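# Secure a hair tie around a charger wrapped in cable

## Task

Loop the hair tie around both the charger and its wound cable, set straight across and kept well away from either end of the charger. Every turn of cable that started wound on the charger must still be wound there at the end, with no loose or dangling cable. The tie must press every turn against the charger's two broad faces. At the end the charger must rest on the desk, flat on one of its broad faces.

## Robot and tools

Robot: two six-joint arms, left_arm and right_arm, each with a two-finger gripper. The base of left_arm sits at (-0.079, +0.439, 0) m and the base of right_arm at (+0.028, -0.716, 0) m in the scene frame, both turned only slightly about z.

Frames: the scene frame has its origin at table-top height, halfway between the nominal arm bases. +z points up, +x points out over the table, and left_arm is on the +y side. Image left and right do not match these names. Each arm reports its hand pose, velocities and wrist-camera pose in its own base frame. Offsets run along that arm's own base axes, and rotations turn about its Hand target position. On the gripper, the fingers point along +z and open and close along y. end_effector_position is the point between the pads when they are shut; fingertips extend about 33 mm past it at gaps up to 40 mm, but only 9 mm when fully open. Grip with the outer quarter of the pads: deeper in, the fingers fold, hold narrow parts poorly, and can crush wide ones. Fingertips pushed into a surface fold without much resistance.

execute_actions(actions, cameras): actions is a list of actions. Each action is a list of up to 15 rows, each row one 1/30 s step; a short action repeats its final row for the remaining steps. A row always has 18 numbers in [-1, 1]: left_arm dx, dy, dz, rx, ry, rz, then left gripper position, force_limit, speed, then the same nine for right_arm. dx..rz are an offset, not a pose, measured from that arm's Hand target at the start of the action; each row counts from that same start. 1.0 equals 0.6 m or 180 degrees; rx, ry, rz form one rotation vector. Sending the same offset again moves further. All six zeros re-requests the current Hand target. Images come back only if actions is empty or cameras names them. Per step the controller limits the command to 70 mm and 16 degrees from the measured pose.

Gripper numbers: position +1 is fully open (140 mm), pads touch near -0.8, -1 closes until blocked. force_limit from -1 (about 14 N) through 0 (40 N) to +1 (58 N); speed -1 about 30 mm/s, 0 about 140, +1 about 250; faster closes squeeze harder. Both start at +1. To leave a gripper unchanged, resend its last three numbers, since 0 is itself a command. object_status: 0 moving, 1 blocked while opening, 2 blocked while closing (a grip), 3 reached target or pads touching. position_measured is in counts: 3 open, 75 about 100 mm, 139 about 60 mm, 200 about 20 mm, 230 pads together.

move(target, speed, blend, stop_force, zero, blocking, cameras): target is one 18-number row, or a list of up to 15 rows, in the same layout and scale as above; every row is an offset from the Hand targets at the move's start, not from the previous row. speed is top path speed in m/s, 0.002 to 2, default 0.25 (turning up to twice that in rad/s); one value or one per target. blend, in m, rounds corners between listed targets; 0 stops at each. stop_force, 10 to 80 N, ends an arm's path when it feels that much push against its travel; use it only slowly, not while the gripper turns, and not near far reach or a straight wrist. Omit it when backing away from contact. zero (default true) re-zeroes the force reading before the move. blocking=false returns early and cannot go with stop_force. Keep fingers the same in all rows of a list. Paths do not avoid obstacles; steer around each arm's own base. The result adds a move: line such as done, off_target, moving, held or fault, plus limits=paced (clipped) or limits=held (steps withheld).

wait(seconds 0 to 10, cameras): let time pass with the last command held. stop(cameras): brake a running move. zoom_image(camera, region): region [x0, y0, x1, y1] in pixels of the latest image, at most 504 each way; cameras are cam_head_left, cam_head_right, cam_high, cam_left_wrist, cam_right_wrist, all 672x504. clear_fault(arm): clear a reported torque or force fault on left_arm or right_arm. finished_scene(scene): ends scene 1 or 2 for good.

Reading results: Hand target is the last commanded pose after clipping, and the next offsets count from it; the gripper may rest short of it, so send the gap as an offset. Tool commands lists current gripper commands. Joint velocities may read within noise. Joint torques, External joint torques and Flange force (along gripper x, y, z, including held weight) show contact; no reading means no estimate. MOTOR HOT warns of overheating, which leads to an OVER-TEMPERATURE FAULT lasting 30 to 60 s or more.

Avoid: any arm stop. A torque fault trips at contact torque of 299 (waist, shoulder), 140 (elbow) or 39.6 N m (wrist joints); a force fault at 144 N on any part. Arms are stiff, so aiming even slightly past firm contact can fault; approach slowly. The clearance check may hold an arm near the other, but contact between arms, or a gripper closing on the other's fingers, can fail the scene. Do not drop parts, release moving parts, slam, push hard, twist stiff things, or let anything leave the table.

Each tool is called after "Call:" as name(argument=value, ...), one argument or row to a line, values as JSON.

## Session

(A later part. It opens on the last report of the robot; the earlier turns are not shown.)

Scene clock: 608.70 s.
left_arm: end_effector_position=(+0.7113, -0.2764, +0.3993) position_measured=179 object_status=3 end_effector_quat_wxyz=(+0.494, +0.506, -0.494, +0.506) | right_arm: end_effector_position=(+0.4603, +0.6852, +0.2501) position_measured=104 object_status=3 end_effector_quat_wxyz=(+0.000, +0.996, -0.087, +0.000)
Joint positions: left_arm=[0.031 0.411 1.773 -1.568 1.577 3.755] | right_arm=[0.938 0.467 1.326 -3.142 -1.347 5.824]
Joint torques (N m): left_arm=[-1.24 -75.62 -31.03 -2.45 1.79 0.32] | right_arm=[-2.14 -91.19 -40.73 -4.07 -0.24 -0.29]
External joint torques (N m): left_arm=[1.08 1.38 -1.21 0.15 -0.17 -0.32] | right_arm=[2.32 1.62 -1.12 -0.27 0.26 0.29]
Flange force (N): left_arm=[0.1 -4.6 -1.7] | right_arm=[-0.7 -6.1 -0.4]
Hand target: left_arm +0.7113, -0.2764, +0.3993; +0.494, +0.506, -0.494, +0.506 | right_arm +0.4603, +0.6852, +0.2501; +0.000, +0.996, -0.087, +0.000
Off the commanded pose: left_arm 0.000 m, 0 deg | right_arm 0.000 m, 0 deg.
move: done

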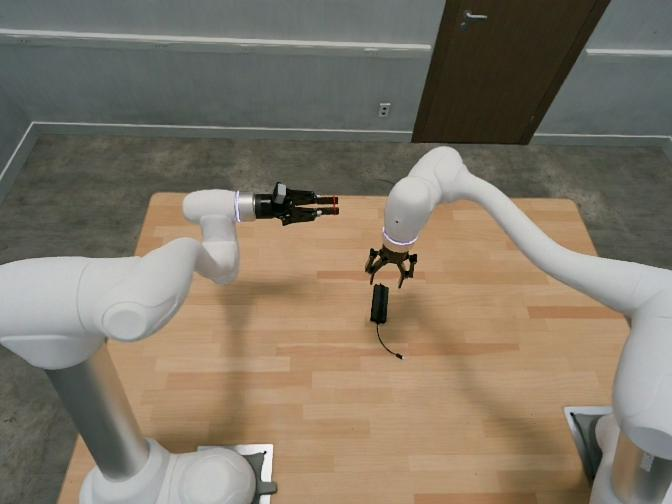

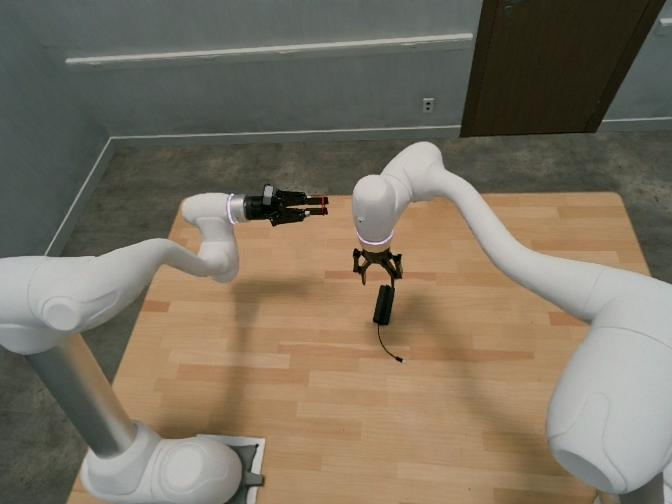

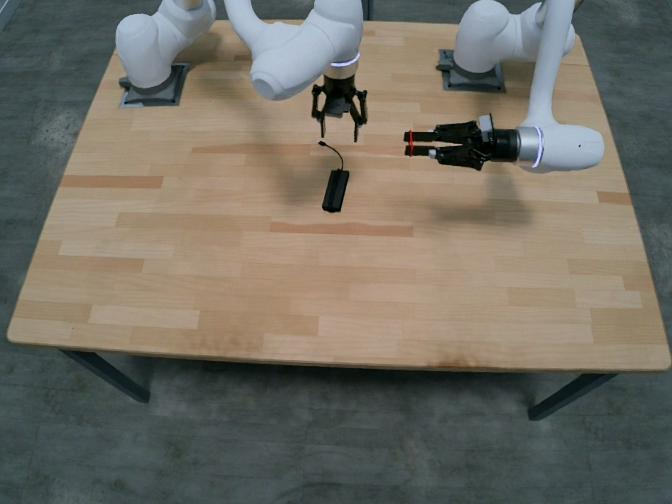

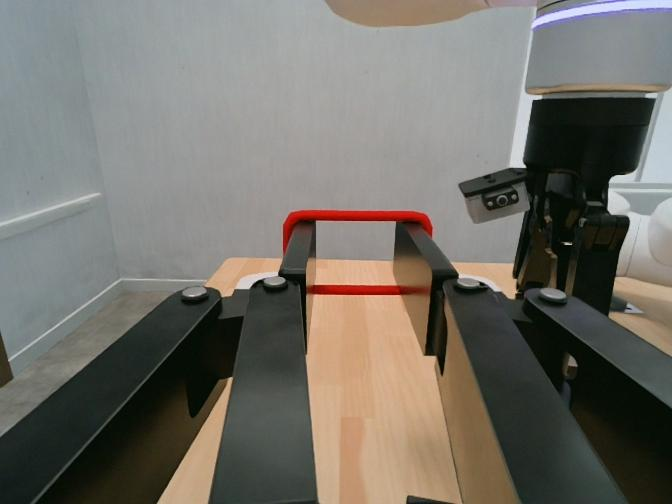

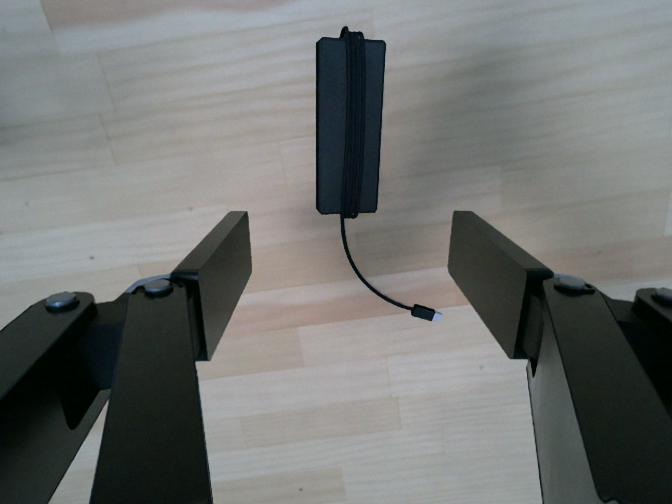

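Call:
move(
  target=[0, 0, 0, 0, 0, 0, -0.4, 0, -1, -0.0238, -0.0048, -0.2, 0, 0, -0.0035, 0.2, -0.5, 0],
  speed=0.2,
  cameras=["cam_right_wrist", "cam_head_left", "cam_head_right"],
)

Call:
zoom_image(
  camera="cam_right_wrist",
  region=[200, 0, 520, 340],
)

Call:
zoom_image(
  camera="cam_head_right",
  region=[340, 240, 440, 370],
)

Scene clock: 634.27 s.
left_arm: end_effector_position=(+0.7113, -0.2764, +0.3993) position_measured=179 object_status=3 end_effector_quat_wxyz=(+0.494, +0.506, -0.494, +0.506) | right_arm: end_effector_position=(+0.4460, +0.6824, +0.1302) position_measured=104 object_status=3 end_effector_quat_wxyz=(+0.000, +0.996, -0.092, +0.000)
Joint positions: left_arm=[0.031 0.411 1.773 -1.568 1.577 3.755] | right_arm=[0.95 0.514 1.481 -3.142 -1.146 5.847]
Joint torques (N m): left_arm=[-1.27 -75.34 -30.85 -2.45 1.84 0.31] | right_arm=[-1.89 -93.33 -38.48 -3.75 -0.29 -0.3]
External joint torques (N m): left_arm=[1.01 1.41 -1.33 0.15 -0.22 -0.31] | right_arm=[2.07 2.14 -0.6 -0.3 0.3 0.3]
Flange force (N): left_arm=[0.1 -4.9 -1.6] | right_arm=[-1.0 -5.2 1.4]
Hand target: left_arm +0.7113, -0.2764, +0.3993; +0.494, +0.506, -0.494, +0.506 | right_arm +0.4460, +0.6823, +0.1301; +0.000, +0.996, -0.092, +0.000
Off the commanded pose: left_arm 0.000 m, 0 deg | right_arm 0.000 m, 0 deg.
move: done
Images, in order (width x height): cam_head_left 672x504, cam_head_right 672x504, cam_right_wrist 672x504.

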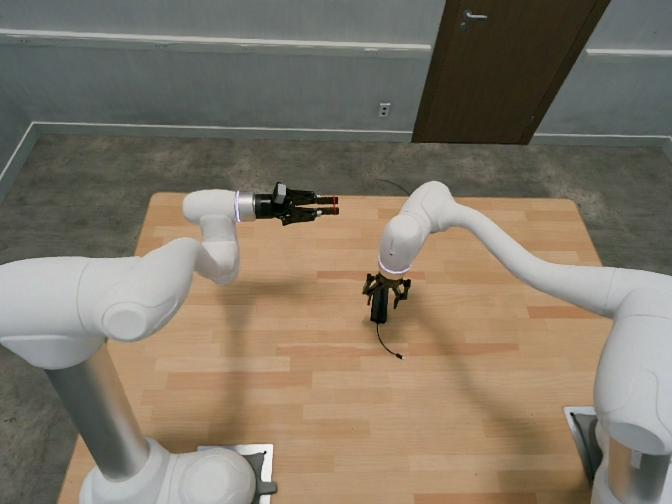

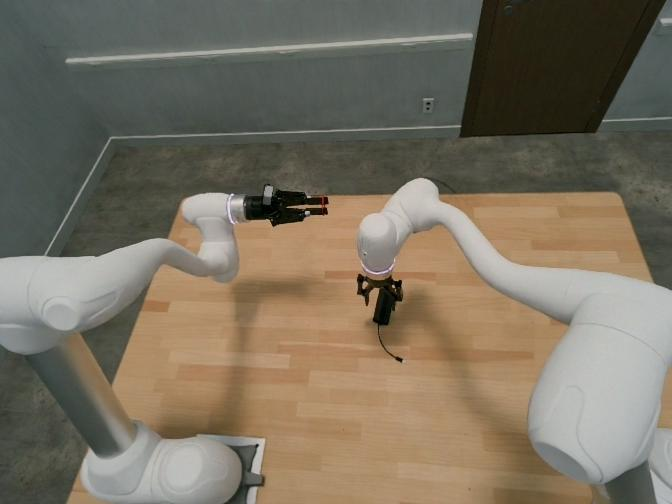

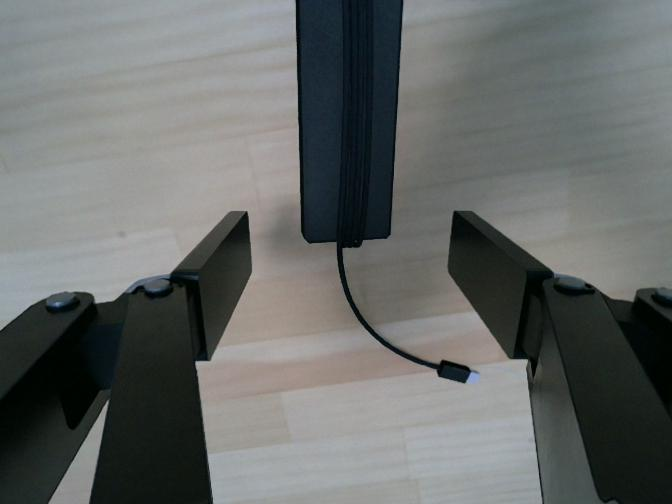

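Scaled by 1.482.

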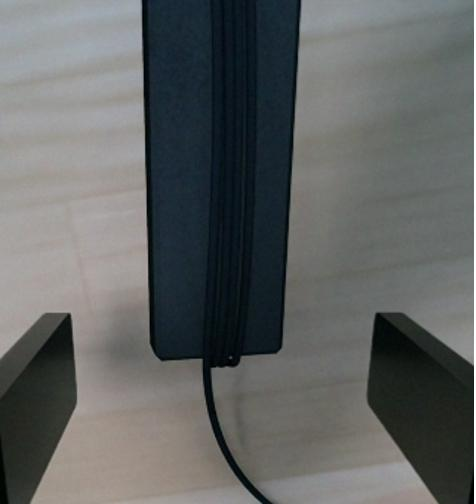

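Scaled by 3.877.

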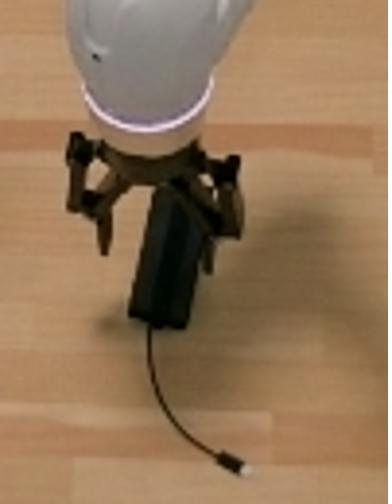

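Call:
move(
  target=[
    [0, 0, 0, 0, 0, 0, -0.4, 0, -1, -0.0004, -0.0023, -0.11, 0, 0, 0, 0.2, -0.5, 0],
    [0, 0, 0, 0, 0, 0, -0.4, 0, -1, -0.0004, -0.0023, -0.1528, 0, 0, 0, 0.2, -0.5, 0],
  ],
  speed=[0.12, 0.04],
  cameras=["cam_right_wrist", "cam_head_left", "cam_high"],
)

Call:
zoom_image(
  camera="cam_head_left",
  region=[340, 250, 440, 350],
)

Scene clock: 646.60 s.
left_arm: end_effector_position=(+0.7113, -0.2764, +0.3993) position_measured=179 object_status=3 end_effector_quat_wxyz=(+0.494, +0.506, -0.494, +0.506) | right_arm: end_effector_position=(+0.4458, +0.6809, +0.0384) position_measured=104 object_status=3 end_effector_quat_wxyz=(+0.000, +0.996, -0.092, +0.000)
Joint positions: left_arm=[0.031 0.411 1.773 -1.568 1.577 3.755] | right_arm=[0.949 0.582 1.554 -3.142 -1.005 5.846]
Joint torques (N m): left_arm=[-1.32 -75.34 -30.98 -2.47 1.72 0.32] | right_arm=[-2 -96.56 -35.41 -3.51 -0.29 -0.27]
External joint torques (N m): left_arm=[1.44 1.4 -1.19 0.2 -0.11 -0.32] | right_arm=[2.19 2.76 -0.5 -0.21 0.3 0.27]
Flange force (N): left_arm=[0.1 -4.6 -2.3] | right_arm=[-1.0 -5.6 2.5]
Hand target: left_arm +0.7113, -0.2764, +0.3993; +0.494, +0.506, -0.494, +0.506 | right_arm +0.4458, +0.6809, +0.0384; +0.000, +0.996, -0.092, +0.000
Off the commanded pose: left_arm 0.000 m, 0 deg | right_arm 0.000 m, 0 deg.
move: done
Images, in order (width x height): cam_head_left 672x504, cam_high 672x504, cam_right_wrist 672x504.

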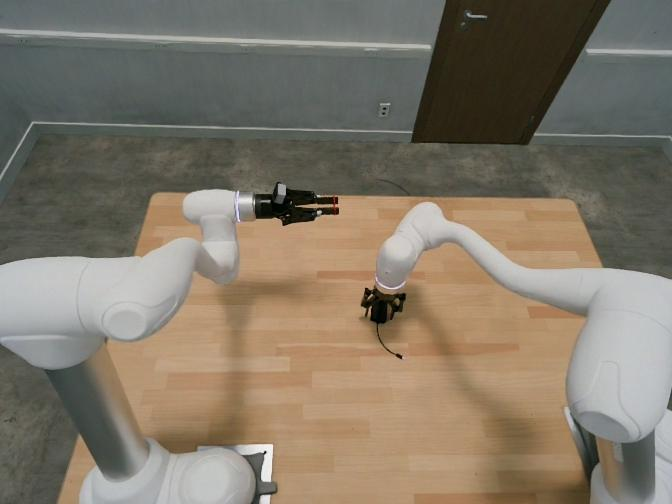

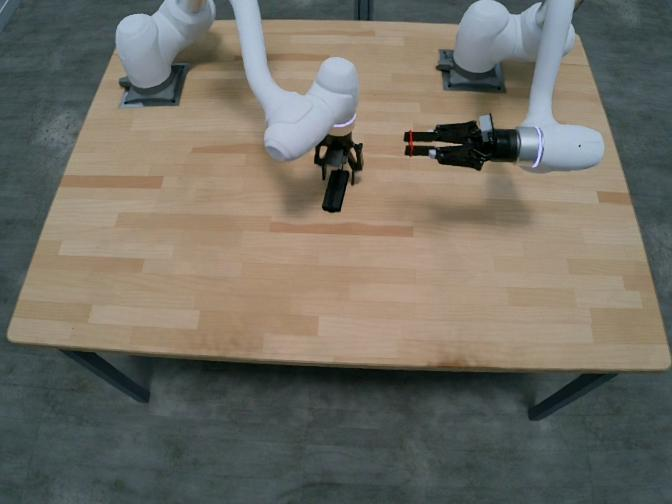

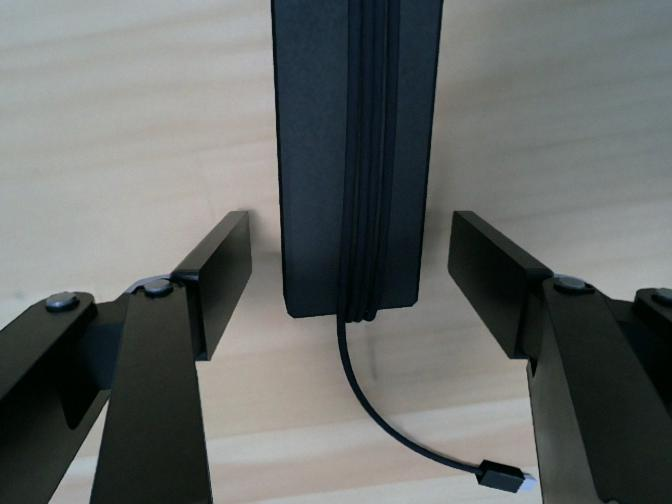

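Scaled by 5.040.

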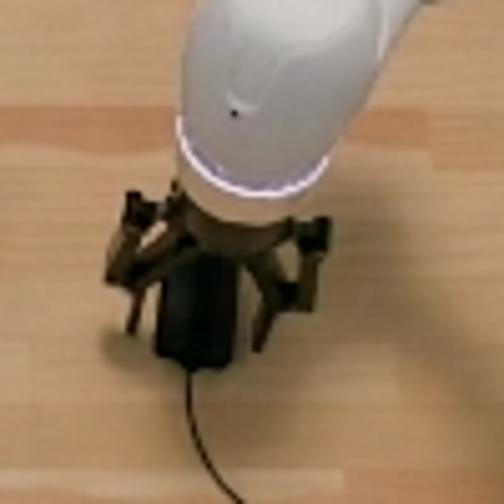

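Call:
move(
  target=[0, 0, 0, 0, 0, 0, -0.4, 0, -1, 0, 0, 0, 0, 0, 0, -1, 0.5, -1],
  cameras=["cam_right_wrist"],
)

Call:
wait(
  seconds=1.0,
  cameras=["cam_right_wrist", "cam_head_left"],
)

Scene clock: 662.10 s.
left_arm: end_effector_position=(+0.7113, -0.2764, +0.3993) position_measured=179 object_status=3 end_effector_quat_wxyz=(+0.494, +0.506, -0.494, +0.506) | right_arm: end_effector_position=(+0.4458, +0.6809, +0.0384) position_measured=150 object_status=0 end_effector_quat_wxyz=(+0.000, +0.996, -0.092, +0.000)
Joint positions: left_arm=[0.031 0.411 1.773 -1.568 1.577 3.755] | right_arm=[0.949 0.582 1.554 -3.142 -1.005 5.846]
Joint torques (N m): left_arm=[-1.25 -75.8 -30.96 -2.47 1.8 0.35] | right_arm=[-1.92 -86.49 -30.44 -3.44 0.22 -0.3]
External joint torques (N m): left_arm=[1.24 1.62 -1.26 0.18 -0.18 -0.35] | right_arm=[1.77 -7.18 -5.44 -0.28 -0.22 0.3]
Flange force (N): left_arm=[0.0 -5.0 -2.0] | right_arm=[-1.1 -4.0 -10.0]
Hand target: left_arm +0.7113, -0.2764, +0.3993; +0.494, +0.506, -0.494, +0.506 | right_arm +0.4458, +0.6809, +0.0384; +0.000, +0.996, -0.092, +0.000
Off the commanded pose: left_arm 0.000 m, 0 deg | right_arm 0.000 m, 0 deg.
move: done
Images, in order (width x height): cam_right_wrist 672x504.

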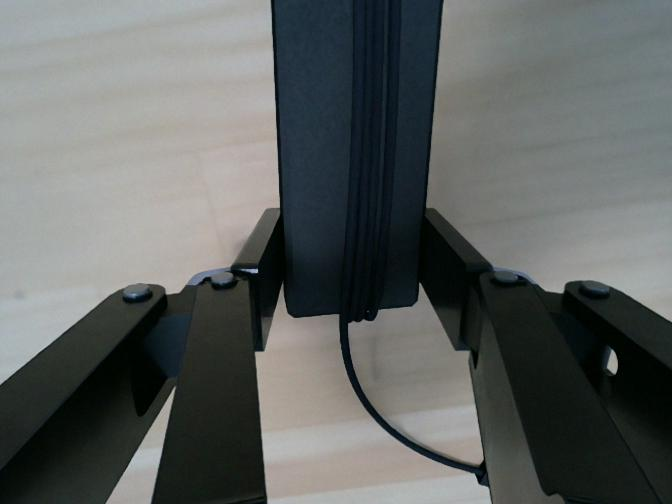

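Scene clock: 663.10 s.
left_arm: end_effector_position=(+0.7113, -0.2764, +0.3993) position_measured=179 object_status=3 end_effector_quat_wxyz=(+0.494, +0.506, -0.494, +0.506) | right_arm: end_effector_position=(+0.4458, +0.6809, +0.0384) position_measured=150 object_status=2 end_effector_quat_wxyz=(+0.000, +0.996, -0.092, +0.000)
Joint positions: left_arm=[0.031 0.411 1.773 -1.568 1.577 3.755] | right_arm=[0.949 0.582 1.554 -3.142 -1.005 5.846]
Joint torques (N m): left_arm=[-1.3 -75.47 -30.94 -2.5 1.75 0.35] | right_arm=[-2.16 -86.59 -30.49 -3.42 0.18 -0.29]
External joint torques (N m): left_arm=[1.42 1.45 -1.24 0.23 -0.14 -0.35] | right_arm=[2.35 -6.64 -5.36 -0.29 -0.16 0.29]
Flange force (N): left_arm=[0.1 -4.8 -2.3] | right_arm=[-1.5 -4.8 -9.4]
Hand target: left_arm +0.7113, -0.2764, +0.3993; +0.494, +0.506, -0.494, +0.506 | right_arm +0.4458, +0.6809, +0.0384; +0.000, +0.996, -0.092, +0.000
Tool commands: left_gripper/position=-0.4 left_gripper/force_limit=+0.0 left_gripper/speed=-1.0 right_gripper/position=-1.0 right_gripper/force_limit=+0.5 right_gripper/speed=-1.0
Off the commanded pose: left_arm 0.000 m, 0 deg | right_arm 0.000 m, 0 deg.
wait: 1.00 s; at rest by 0.17 s
Images, in order (width x height): cam_head_left 672x504, cam_right_wrist 672x504.

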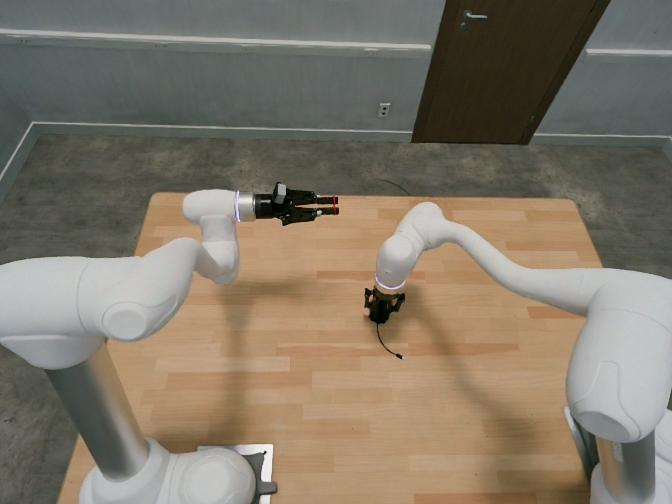

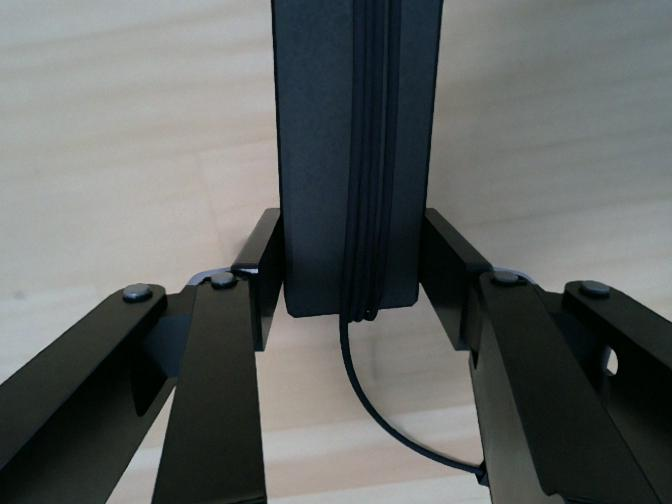

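Call:
move(
  target=[0, 0, 0, 0, 0, 0, -0.4, 0, -1, 0, 0, 0.1, 0, 0, 0, -1, 0.5, -1],
  speed=0.06,
  cameras=["cam_right_wrist", "cam_head_left", "cam_high"],
)

Call:
zoom_image(
  camera="cam_head_left",
  region=[340, 250, 440, 370],
)

Call:
zoom_image(
  camera="cam_high",
  region=[280, 100, 400, 220],
)

Scene clock: 668.43 s.
left_arm: end_effector_position=(+0.7113, -0.2764, +0.3993) position_measured=179 object_status=3 end_effector_quat_wxyz=(+0.494, +0.506, -0.494, +0.506) | right_arm: end_effector_position=(+0.4457, +0.6809, +0.0984) position_measured=150 object_status=2 end_effector_quat_wxyz=(+0.000, +0.996, -0.092, +0.000)
Joint positions: left_arm=[0.031 0.411 1.773 -1.568 1.577 3.755] | right_arm=[0.949 0.534 1.511 -3.142 -1.096 5.846]
Joint torques (N m): left_arm=[-1.22 -75.58 -31.05 -2.48 1.81 0.31] | right_arm=[-2.29 -96.48 -38.68 -3.76 -0.19 -0.32]
External joint torques (N m): left_arm=[0.57 1.75 -1.12 0.15 -0.19 -0.31] | right_arm=[2.15 4.66 0.65 -0.19 0.2 0.32]
Flange force (N): left_arm=[-0.3 -4.9 -1.0] | right_arm=[-0.8 -5.9 4.3]
Hand target: left_arm +0.7113, -0.2764, +0.3993; +0.494, +0.506, -0.494, +0.506 | right_arm +0.4458, +0.6809, +0.0984; +0.000, +0.996, -0.092, +0.000
Off the commanded pose: left_arm 0.000 m, 0 deg | right_arm 0.000 m, 0 deg.
move: done
Images, in order (width x height): cam_head_left 672x504, cam_high 672x504, cam_right_wrist 672x504.

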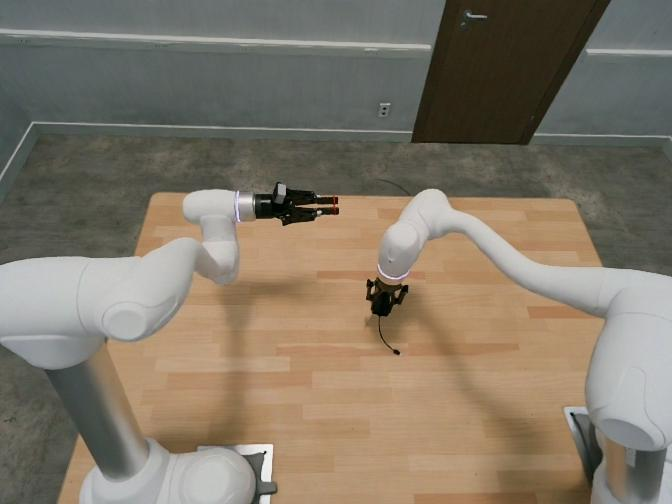

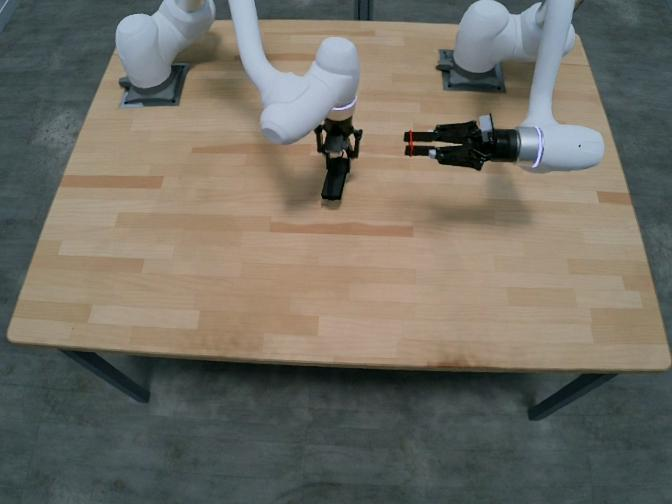

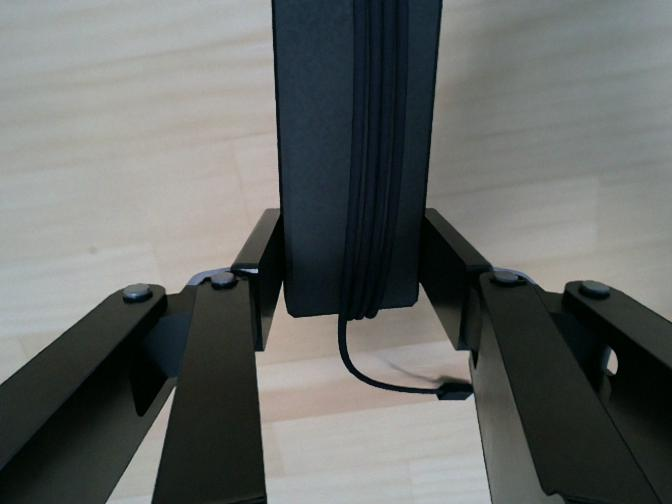

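Scaled by 4.200.

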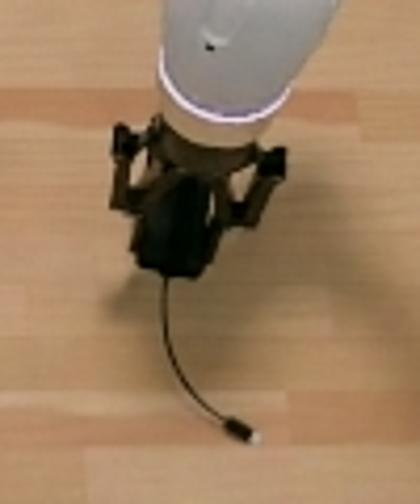

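Scaled by 4.200.

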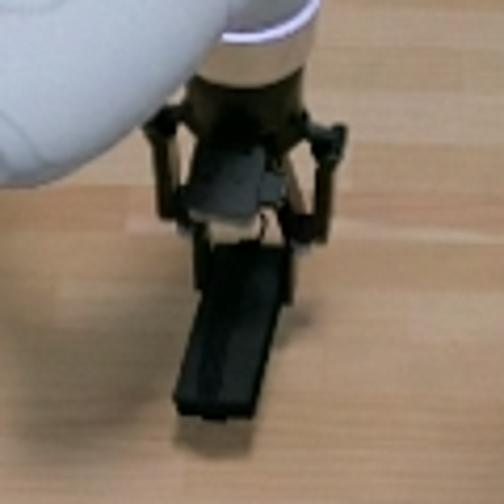

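Call:
move(
  target=[0, 0, 0, 0, 0, 0, -0.4, 0, -1, 0.2417, -0.1725, 0.436, 0, 0, 0.559, -1, 0.5, -1],
  speed=0.2,
  cameras=["all"],
)

Call:
zoom_image(
  camera="cam_left_wrist",
  region=[230, 120, 470, 320],
)

Call:
zoom_image(
  camera="cam_high",
  region=[280, 100, 460, 220],
)

Scene clock: 685.67 s.
left_arm: end_effector_position=(+0.7113, -0.2764, +0.3993) position_measured=179 object_status=3 end_effector_quat_wxyz=(+0.494, +0.506, -0.494, +0.506) | right_arm: end_effector_position=(+0.5908, +0.5774, +0.3600) position_measured=150 object_status=2 end_effector_quat_wxyz=(+0.000, +0.707, +0.707, +0.000)
Joint positions: left_arm=[0.031 0.411 1.773 -1.568 1.577 3.755] | right_arm=[0.732 0.445 1.161 -3.141 -1.536 3.873]
Joint torques (N m): left_arm=[-0.87 -75.33 -30.85 -2.47 1.79 0.3] | right_arm=[-1.96 -93.06 -43.41 -3.99 -0.2 -0.29]
External joint torques (N m): left_arm=[0.66 1.24 -1.36 0.17 -0.17 -0.3] | right_arm=[2.08 4.88 0.65 -0.36 0.23 0.29]
Flange force (N): left_arm=[0.3 -4.7 -1.1] | right_arm=[6.8 2.9 1.8]
Hand target: left_arm +0.7113, -0.2764, +0.3993; +0.494, +0.506, -0.494, +0.506 | right_arm +0.5908, +0.5774, +0.3600; +0.000, +0.707, +0.707, +0.000
Off the commanded pose: left_arm 0.000 m, 0 deg | right_arm 0.000 m, 0 deg.
move: done

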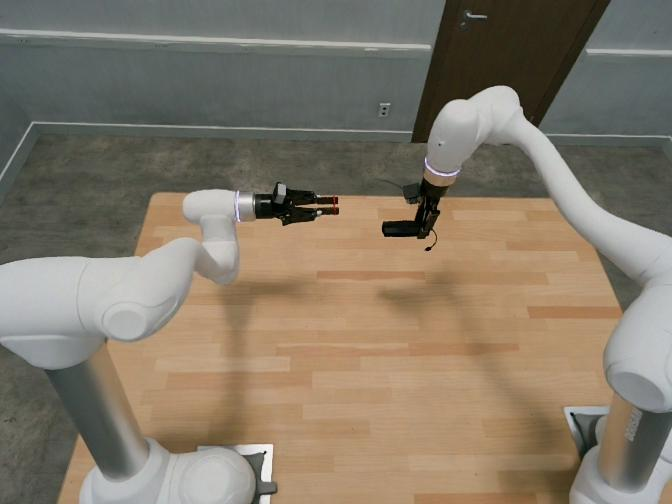

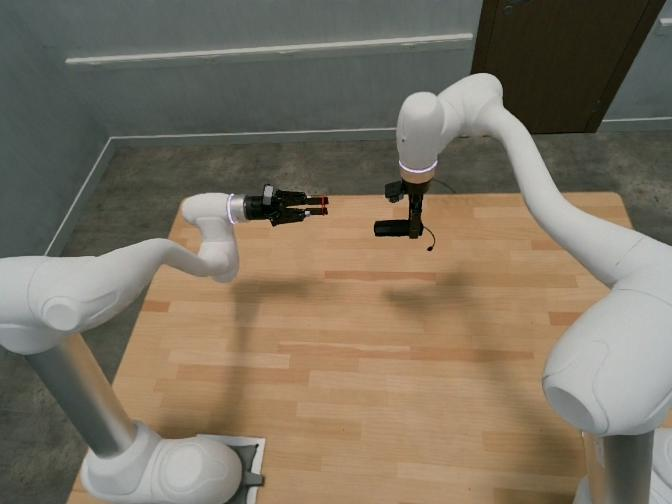

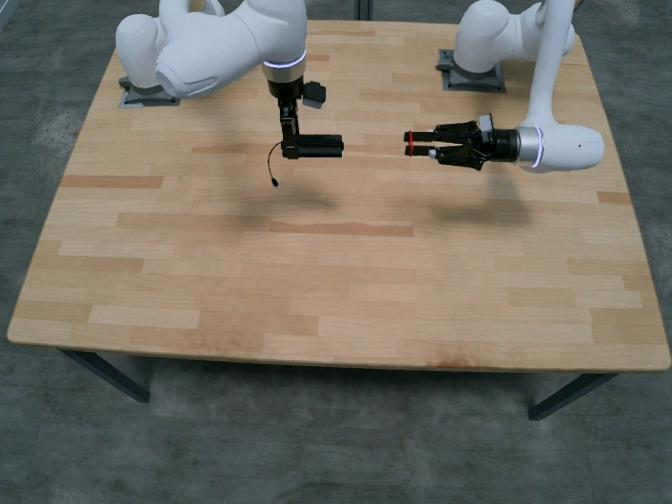

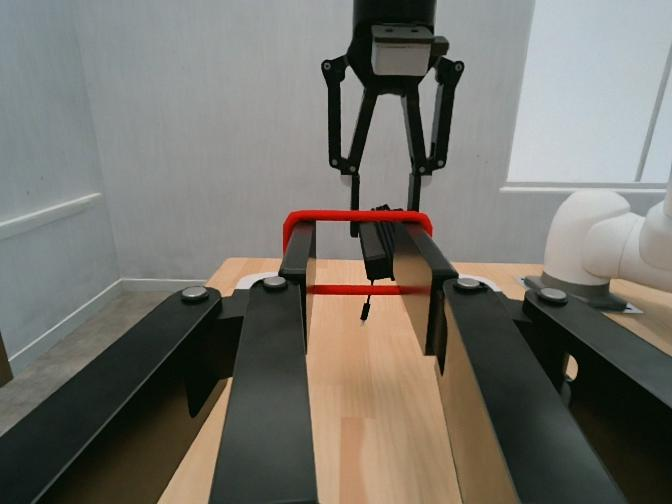

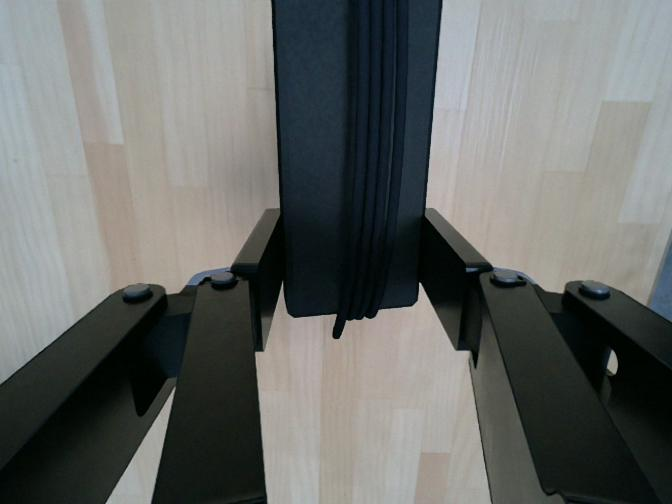

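Scaled by 2.100.

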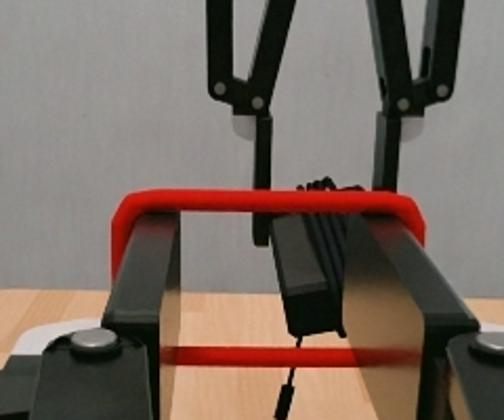

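Scaled by 2.800.

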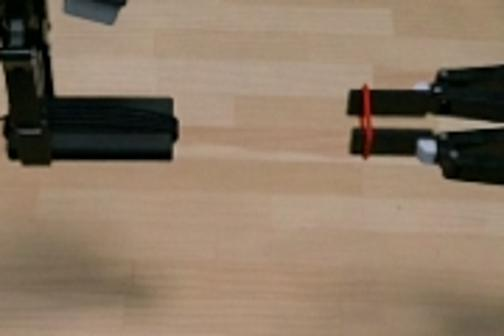

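Call:
move(
  target=[0, 0, 0, 0, 0, 0, -0.2, 0.5, -1, 0, 0, 0, 0, 0, 0, -1, 0.5, -1],
  cameras=["cam_left_wrist"],
)

Call:
move(
  target=[0, 0, 0, 0, 0, 0, -0.08, 0.5, -1, 0, 0, 0, 0, 0, 0, -1, 0.5, -1],
  cameras=["cam_left_wrist", "cam_high"],
)

Call:
zoom_image(
  camera="cam_left_wrist",
  region=[220, 160, 500, 380],
)

Call:
zoom_image(
  camera="cam_high",
  region=[380, 100, 520, 200],
)

Scene clock: 692.93 s.
left_arm: end_effector_position=(+0.7113, -0.2764, +0.3993) position_measured=154 object_status=0 end_effector_quat_wxyz=(+0.494, +0.506, -0.494, +0.506) | right_arm: end_effector_position=(+0.5908, +0.5774, +0.3600) position_measured=150 object_status=2 end_effector_quat_wxyz=(+0.000, +0.707, +0.707, +0.000)
Joint positions: left_arm=[0.031 0.411 1.773 -1.568 1.577 3.755] | right_arm=[0.732 0.445 1.161 -3.141 -1.536 3.873]
Joint torques (N m): left_arm=[-1.08 -75.62 -30.96 -2.49 1.77 0.31] | right_arm=[-2.13 -92.8 -43.42 -3.97 -0.19 -0.31]
External joint torques (N m): left_arm=[1.16 1.51 -1.25 0.21 -0.15 -0.31] | right_arm=[2.25 4.91 0.8 -0.36 0.21 0.31]
Flange force (N): left_arm=[0.0 -4.8 -1.9] | right_arm=[6.8 2.5 2.0]
Hand target: left_arm +0.7113, -0.2764, +0.3993; +0.494, +0.506, -0.494, +0.506 | right_arm +0.5908, +0.5774, +0.3600; +0.000, +0.707, +0.707, +0.000
Off the commanded pose: left_arm 0.000 m, 0 deg | right_arm 0.000 m, 0 deg.
move: done
Images, in order (width x height): cam_left_wrist 672x504.

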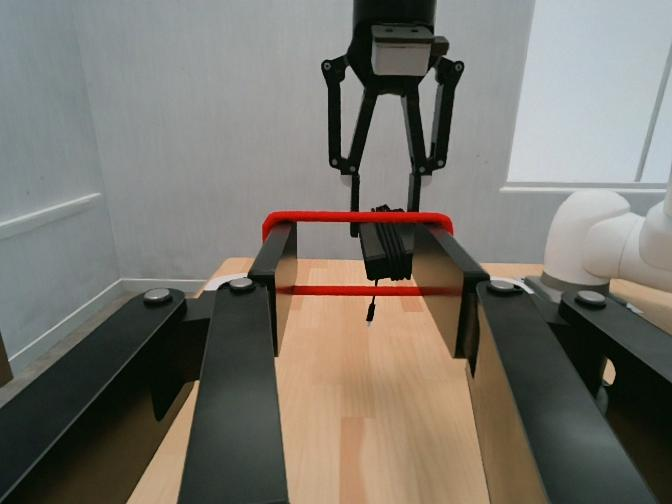

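Scene clock: 693.50 s.
left_arm: end_effector_position=(+0.7113, -0.2764, +0.3993) position_measured=139 object_status=0 end_effector_quat_wxyz=(+0.494, +0.506, -0.494, +0.506) | right_arm: end_effector_position=(+0.5908, +0.5774, +0.3600) position_measured=150 object_status=2 end_effector_quat_wxyz=(+0.000, +0.707, +0.707, +0.000)
Joint positions: left_arm=[0.031 0.411 1.773 -1.568 1.577 3.755] | right_arm=[0.732 0.445 1.161 -3.141 -1.536 3.873]
Joint torques (N m): left_arm=[-1.28 -75.23 -30.95 -2.51 1.73 0.32] | right_arm=[-2.2 -92.99 -43.52 -3.97 -0.18 -0.28]
External joint torques (N m): left_arm=[0.94 1.38 -1.22 0.21 -0.12 -0.32] | right_arm=[1.99 4.05 0.51 -0.42 0.2 0.28]
Flange force (N): left_arm=[0.1 -4.6 -1.6] | right_arm=[6.0 2.2 1.5]
Hand target: left_arm +0.7113, -0.2764, +0.3993; +0.494, +0.506, -0.494, +0.506 | right_arm +0.5908, +0.5774, +0.3600; +0.000, +0.707, +0.707, +0.000
Off the commanded pose: left_arm 0.000 m, 0 deg | right_arm 0.000 m, 0 deg.
move: done
Images, in order (width x height): cam_high 672x504, cam_left_wrist 672x504.

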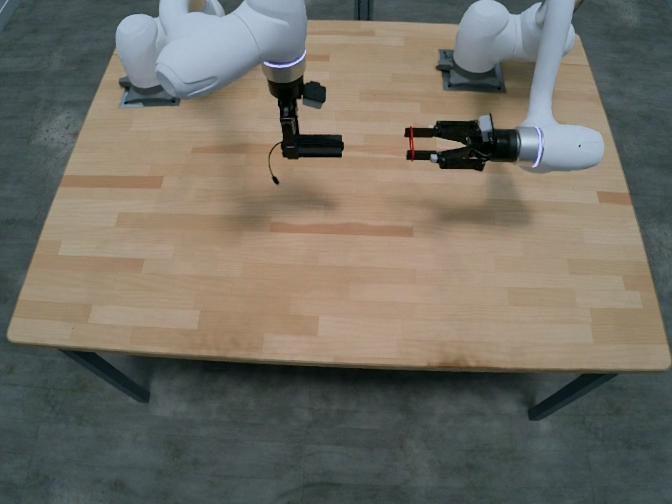

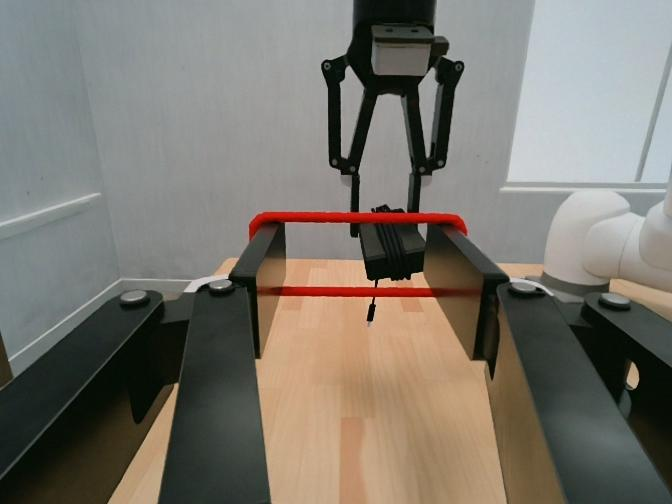

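Scaled by 1.800.

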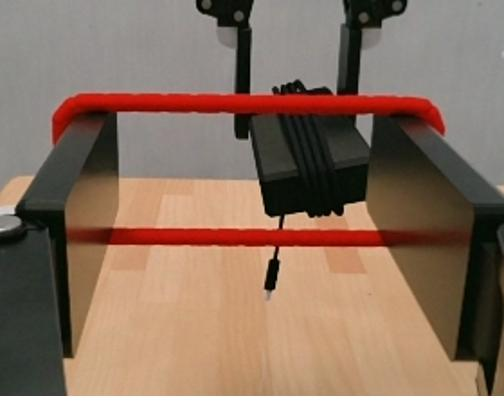

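Scaled by 3.600.

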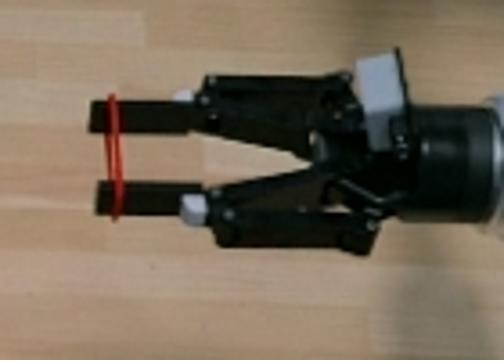

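Call:
move(
  target=[-0.0692, -0.1528, -0.1038, 0, 0, 0, -0.08, 0.5, -1, 0, 0, 0, 0, 0, 0, -1, 0.5, -1],
  speed=0.12,
  cameras=["all"],
)

Call:
zoom_image(
  camera="cam_left_wrist",
  region=[230, 120, 490, 320],
)

Call:
zoom_image(
  camera="cam_high",
  region=[270, 100, 450, 200],
)

Call:
zoom_image(
  camera="cam_head_left",
  region=[330, 170, 470, 270],
)

Scene clock: 708.63 s.
left_arm: end_effector_position=(+0.6698, -0.3681, +0.3370) position_measured=139 object_status=3 end_effector_quat_wxyz=(+0.494, +0.506, -0.494, +0.506) | right_arm: end_effector_position=(+0.5908, +0.5774, +0.3600) position_measured=150 object_status=2 end_effector_quat_wxyz=(+0.000, +0.707, +0.707, +0.000)
Joint positions: left_arm=[-0.106 0.421 1.901 -1.66 1.477 3.897] | right_arm=[0.732 0.445 1.161 -3.141 -1.536 3.873]
Joint torques (N m): left_arm=[-1.22 -72.68 -27.38 -2.52 2.1 0.27] | right_arm=[-1.83 -92.86 -43.48 -4 -0.18 -0.31]
External joint torques (N m): left_arm=[1.05 1.3 -1.1 0.18 -0.18 -0.27] | right_arm=[1.7 5.21 0.89 -0.34 0.21 0.31]
Flange force (N): left_arm=[-0.4 -4.3 -1.3] | right_arm=[6.5 3.1 2.2]
Hand target: left_arm +0.6698, -0.3681, +0.3370; +0.494, +0.506, -0.494, +0.506 | right_arm +0.5908, +0.5774, +0.3600; +0.000, +0.707, +0.707, +0.000
Off the commanded pose: left_arm 0.000 m, 0 deg | right_arm 0.000 m, 0 deg.
move: done

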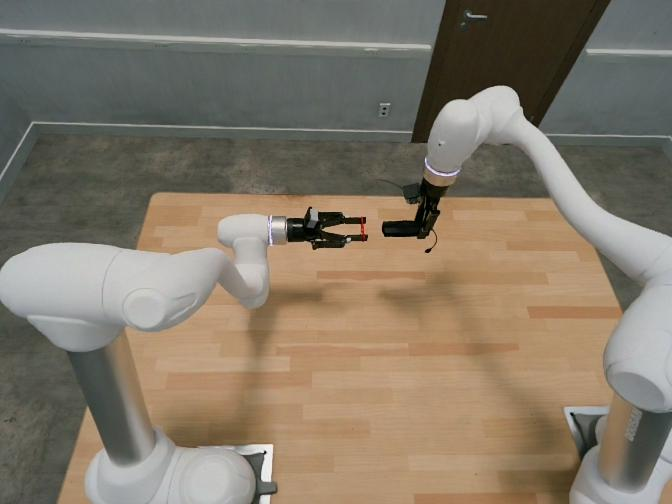

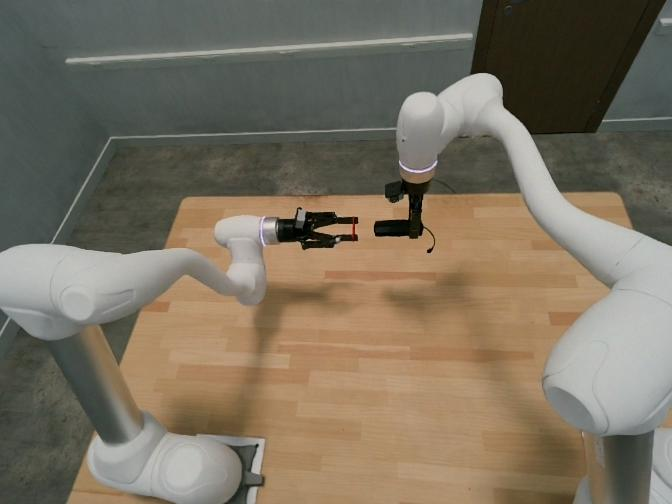

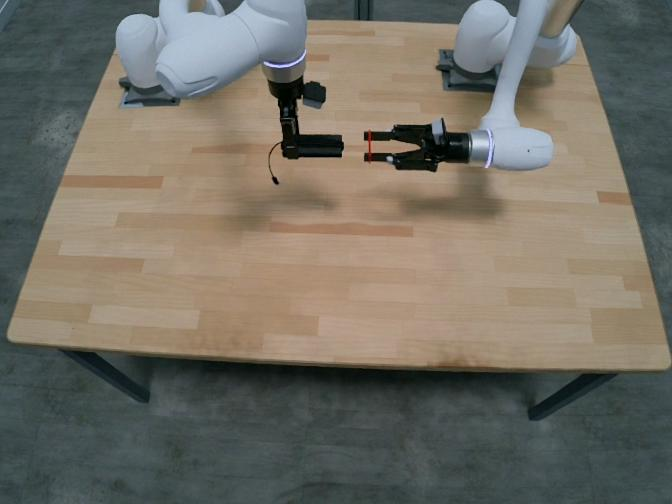

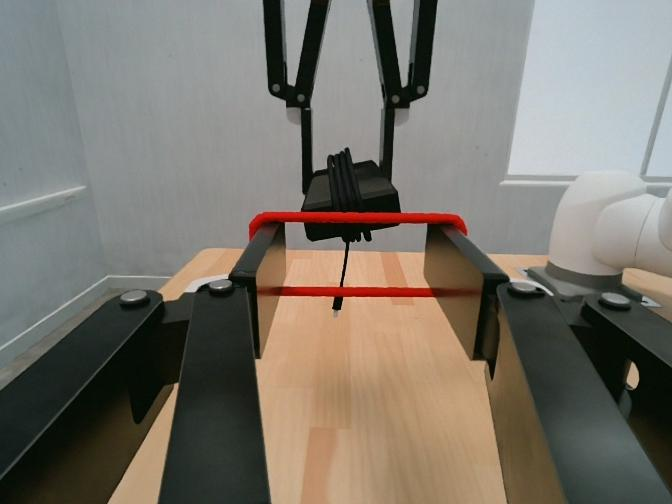

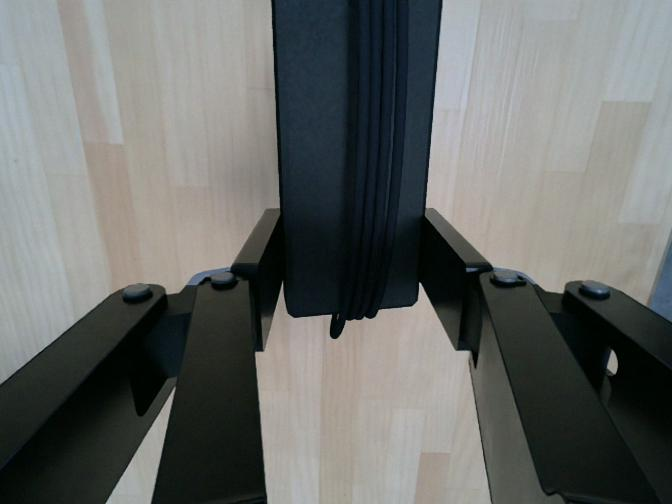

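Scaled by 1.938.

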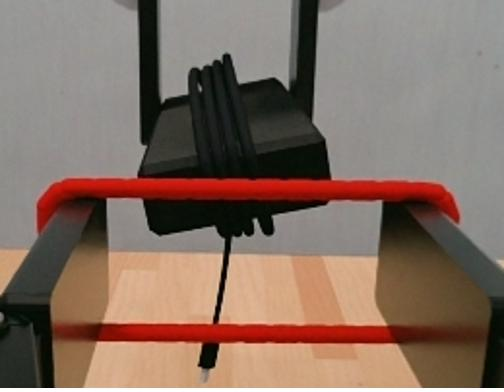

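Scaled by 2.800.

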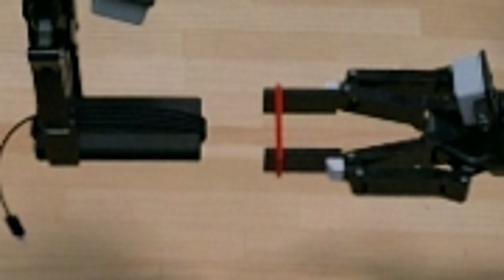

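Scaled by 3.600.

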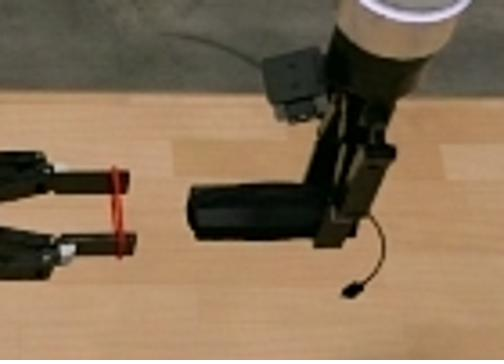

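Call:
move(
  target=[-0.0015, 0, -0.001, -0.0014, 0.0583, 0, -0.08, 0.5, -1, 0, 0, 0, 0, 0, 0, -1, 0.5, -1],
  speed=0.1,
  cameras=["cam_left_wrist"],
)

Call:
zoom_image(
  camera="cam_left_wrist",
  region=[230, 120, 490, 320],
)

Scene clock: 728.10 s.
left_arm: end_effector_position=(+0.6689, -0.3681, +0.3364) position_measured=139 object_status=3 end_effector_quat_wxyz=(+0.539, +0.549, -0.445, +0.459) | right_arm: end_effector_position=(+0.5908, +0.5774, +0.3600) position_measured=150 object_status=2 end_effector_quat_wxyz=(+0.000, +0.707, +0.707, +0.000)
Joint positions: left_arm=[-0.106 0.421 1.903 -1.661 1.477 3.716] | right_arm=[0.732 0.445 1.161 -3.141 -1.536 3.873]
Joint torques (N m): left_arm=[-1.4 -72.64 -27.36 -2.47 2.07 0.27] | right_arm=[-1.83 -92.71 -43.41 -4 -0.2 -0.3]
External joint torques (N m): left_arm=[1.13 1.45 -1.05 0.15 -0.14 -0.27] | right_arm=[1.91 4.56 0.65 -0.34 0.23 0.3]
Flange force (N): left_arm=[0.2 -4.4 -1.4] | right_arm=[6.3 2.6 1.8]
Hand target: left_arm +0.6689, -0.3681, +0.3364; +0.539, +0.549, -0.445, +0.459 | right_arm +0.5908, +0.5774, +0.3600; +0.000, +0.707, +0.707, +0.000
Off the commanded pose: left_arm 0.000 m, 0 deg | right_arm 0.000 m, 0 deg.
move: done
Images, in order (width x height): cam_left_wrist 672x504.

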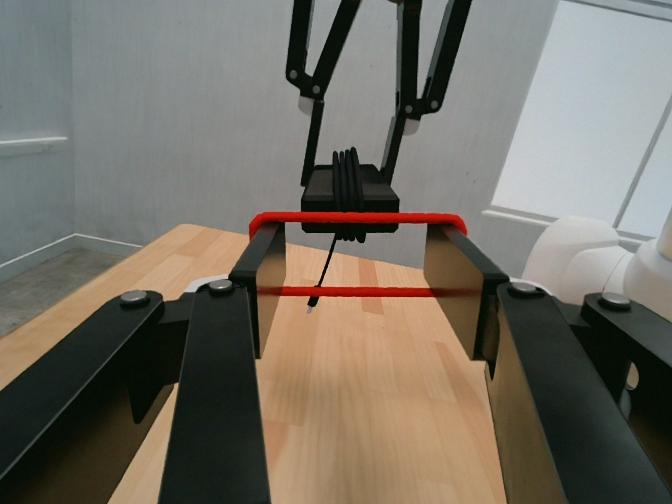

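Scaled by 1.938.

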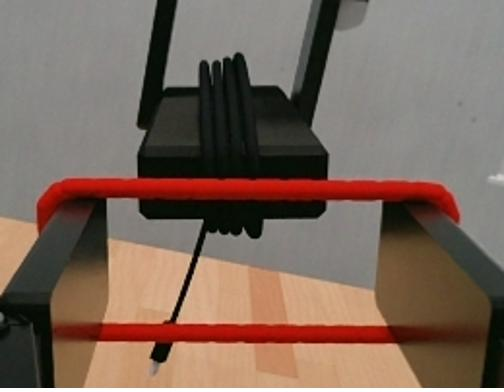

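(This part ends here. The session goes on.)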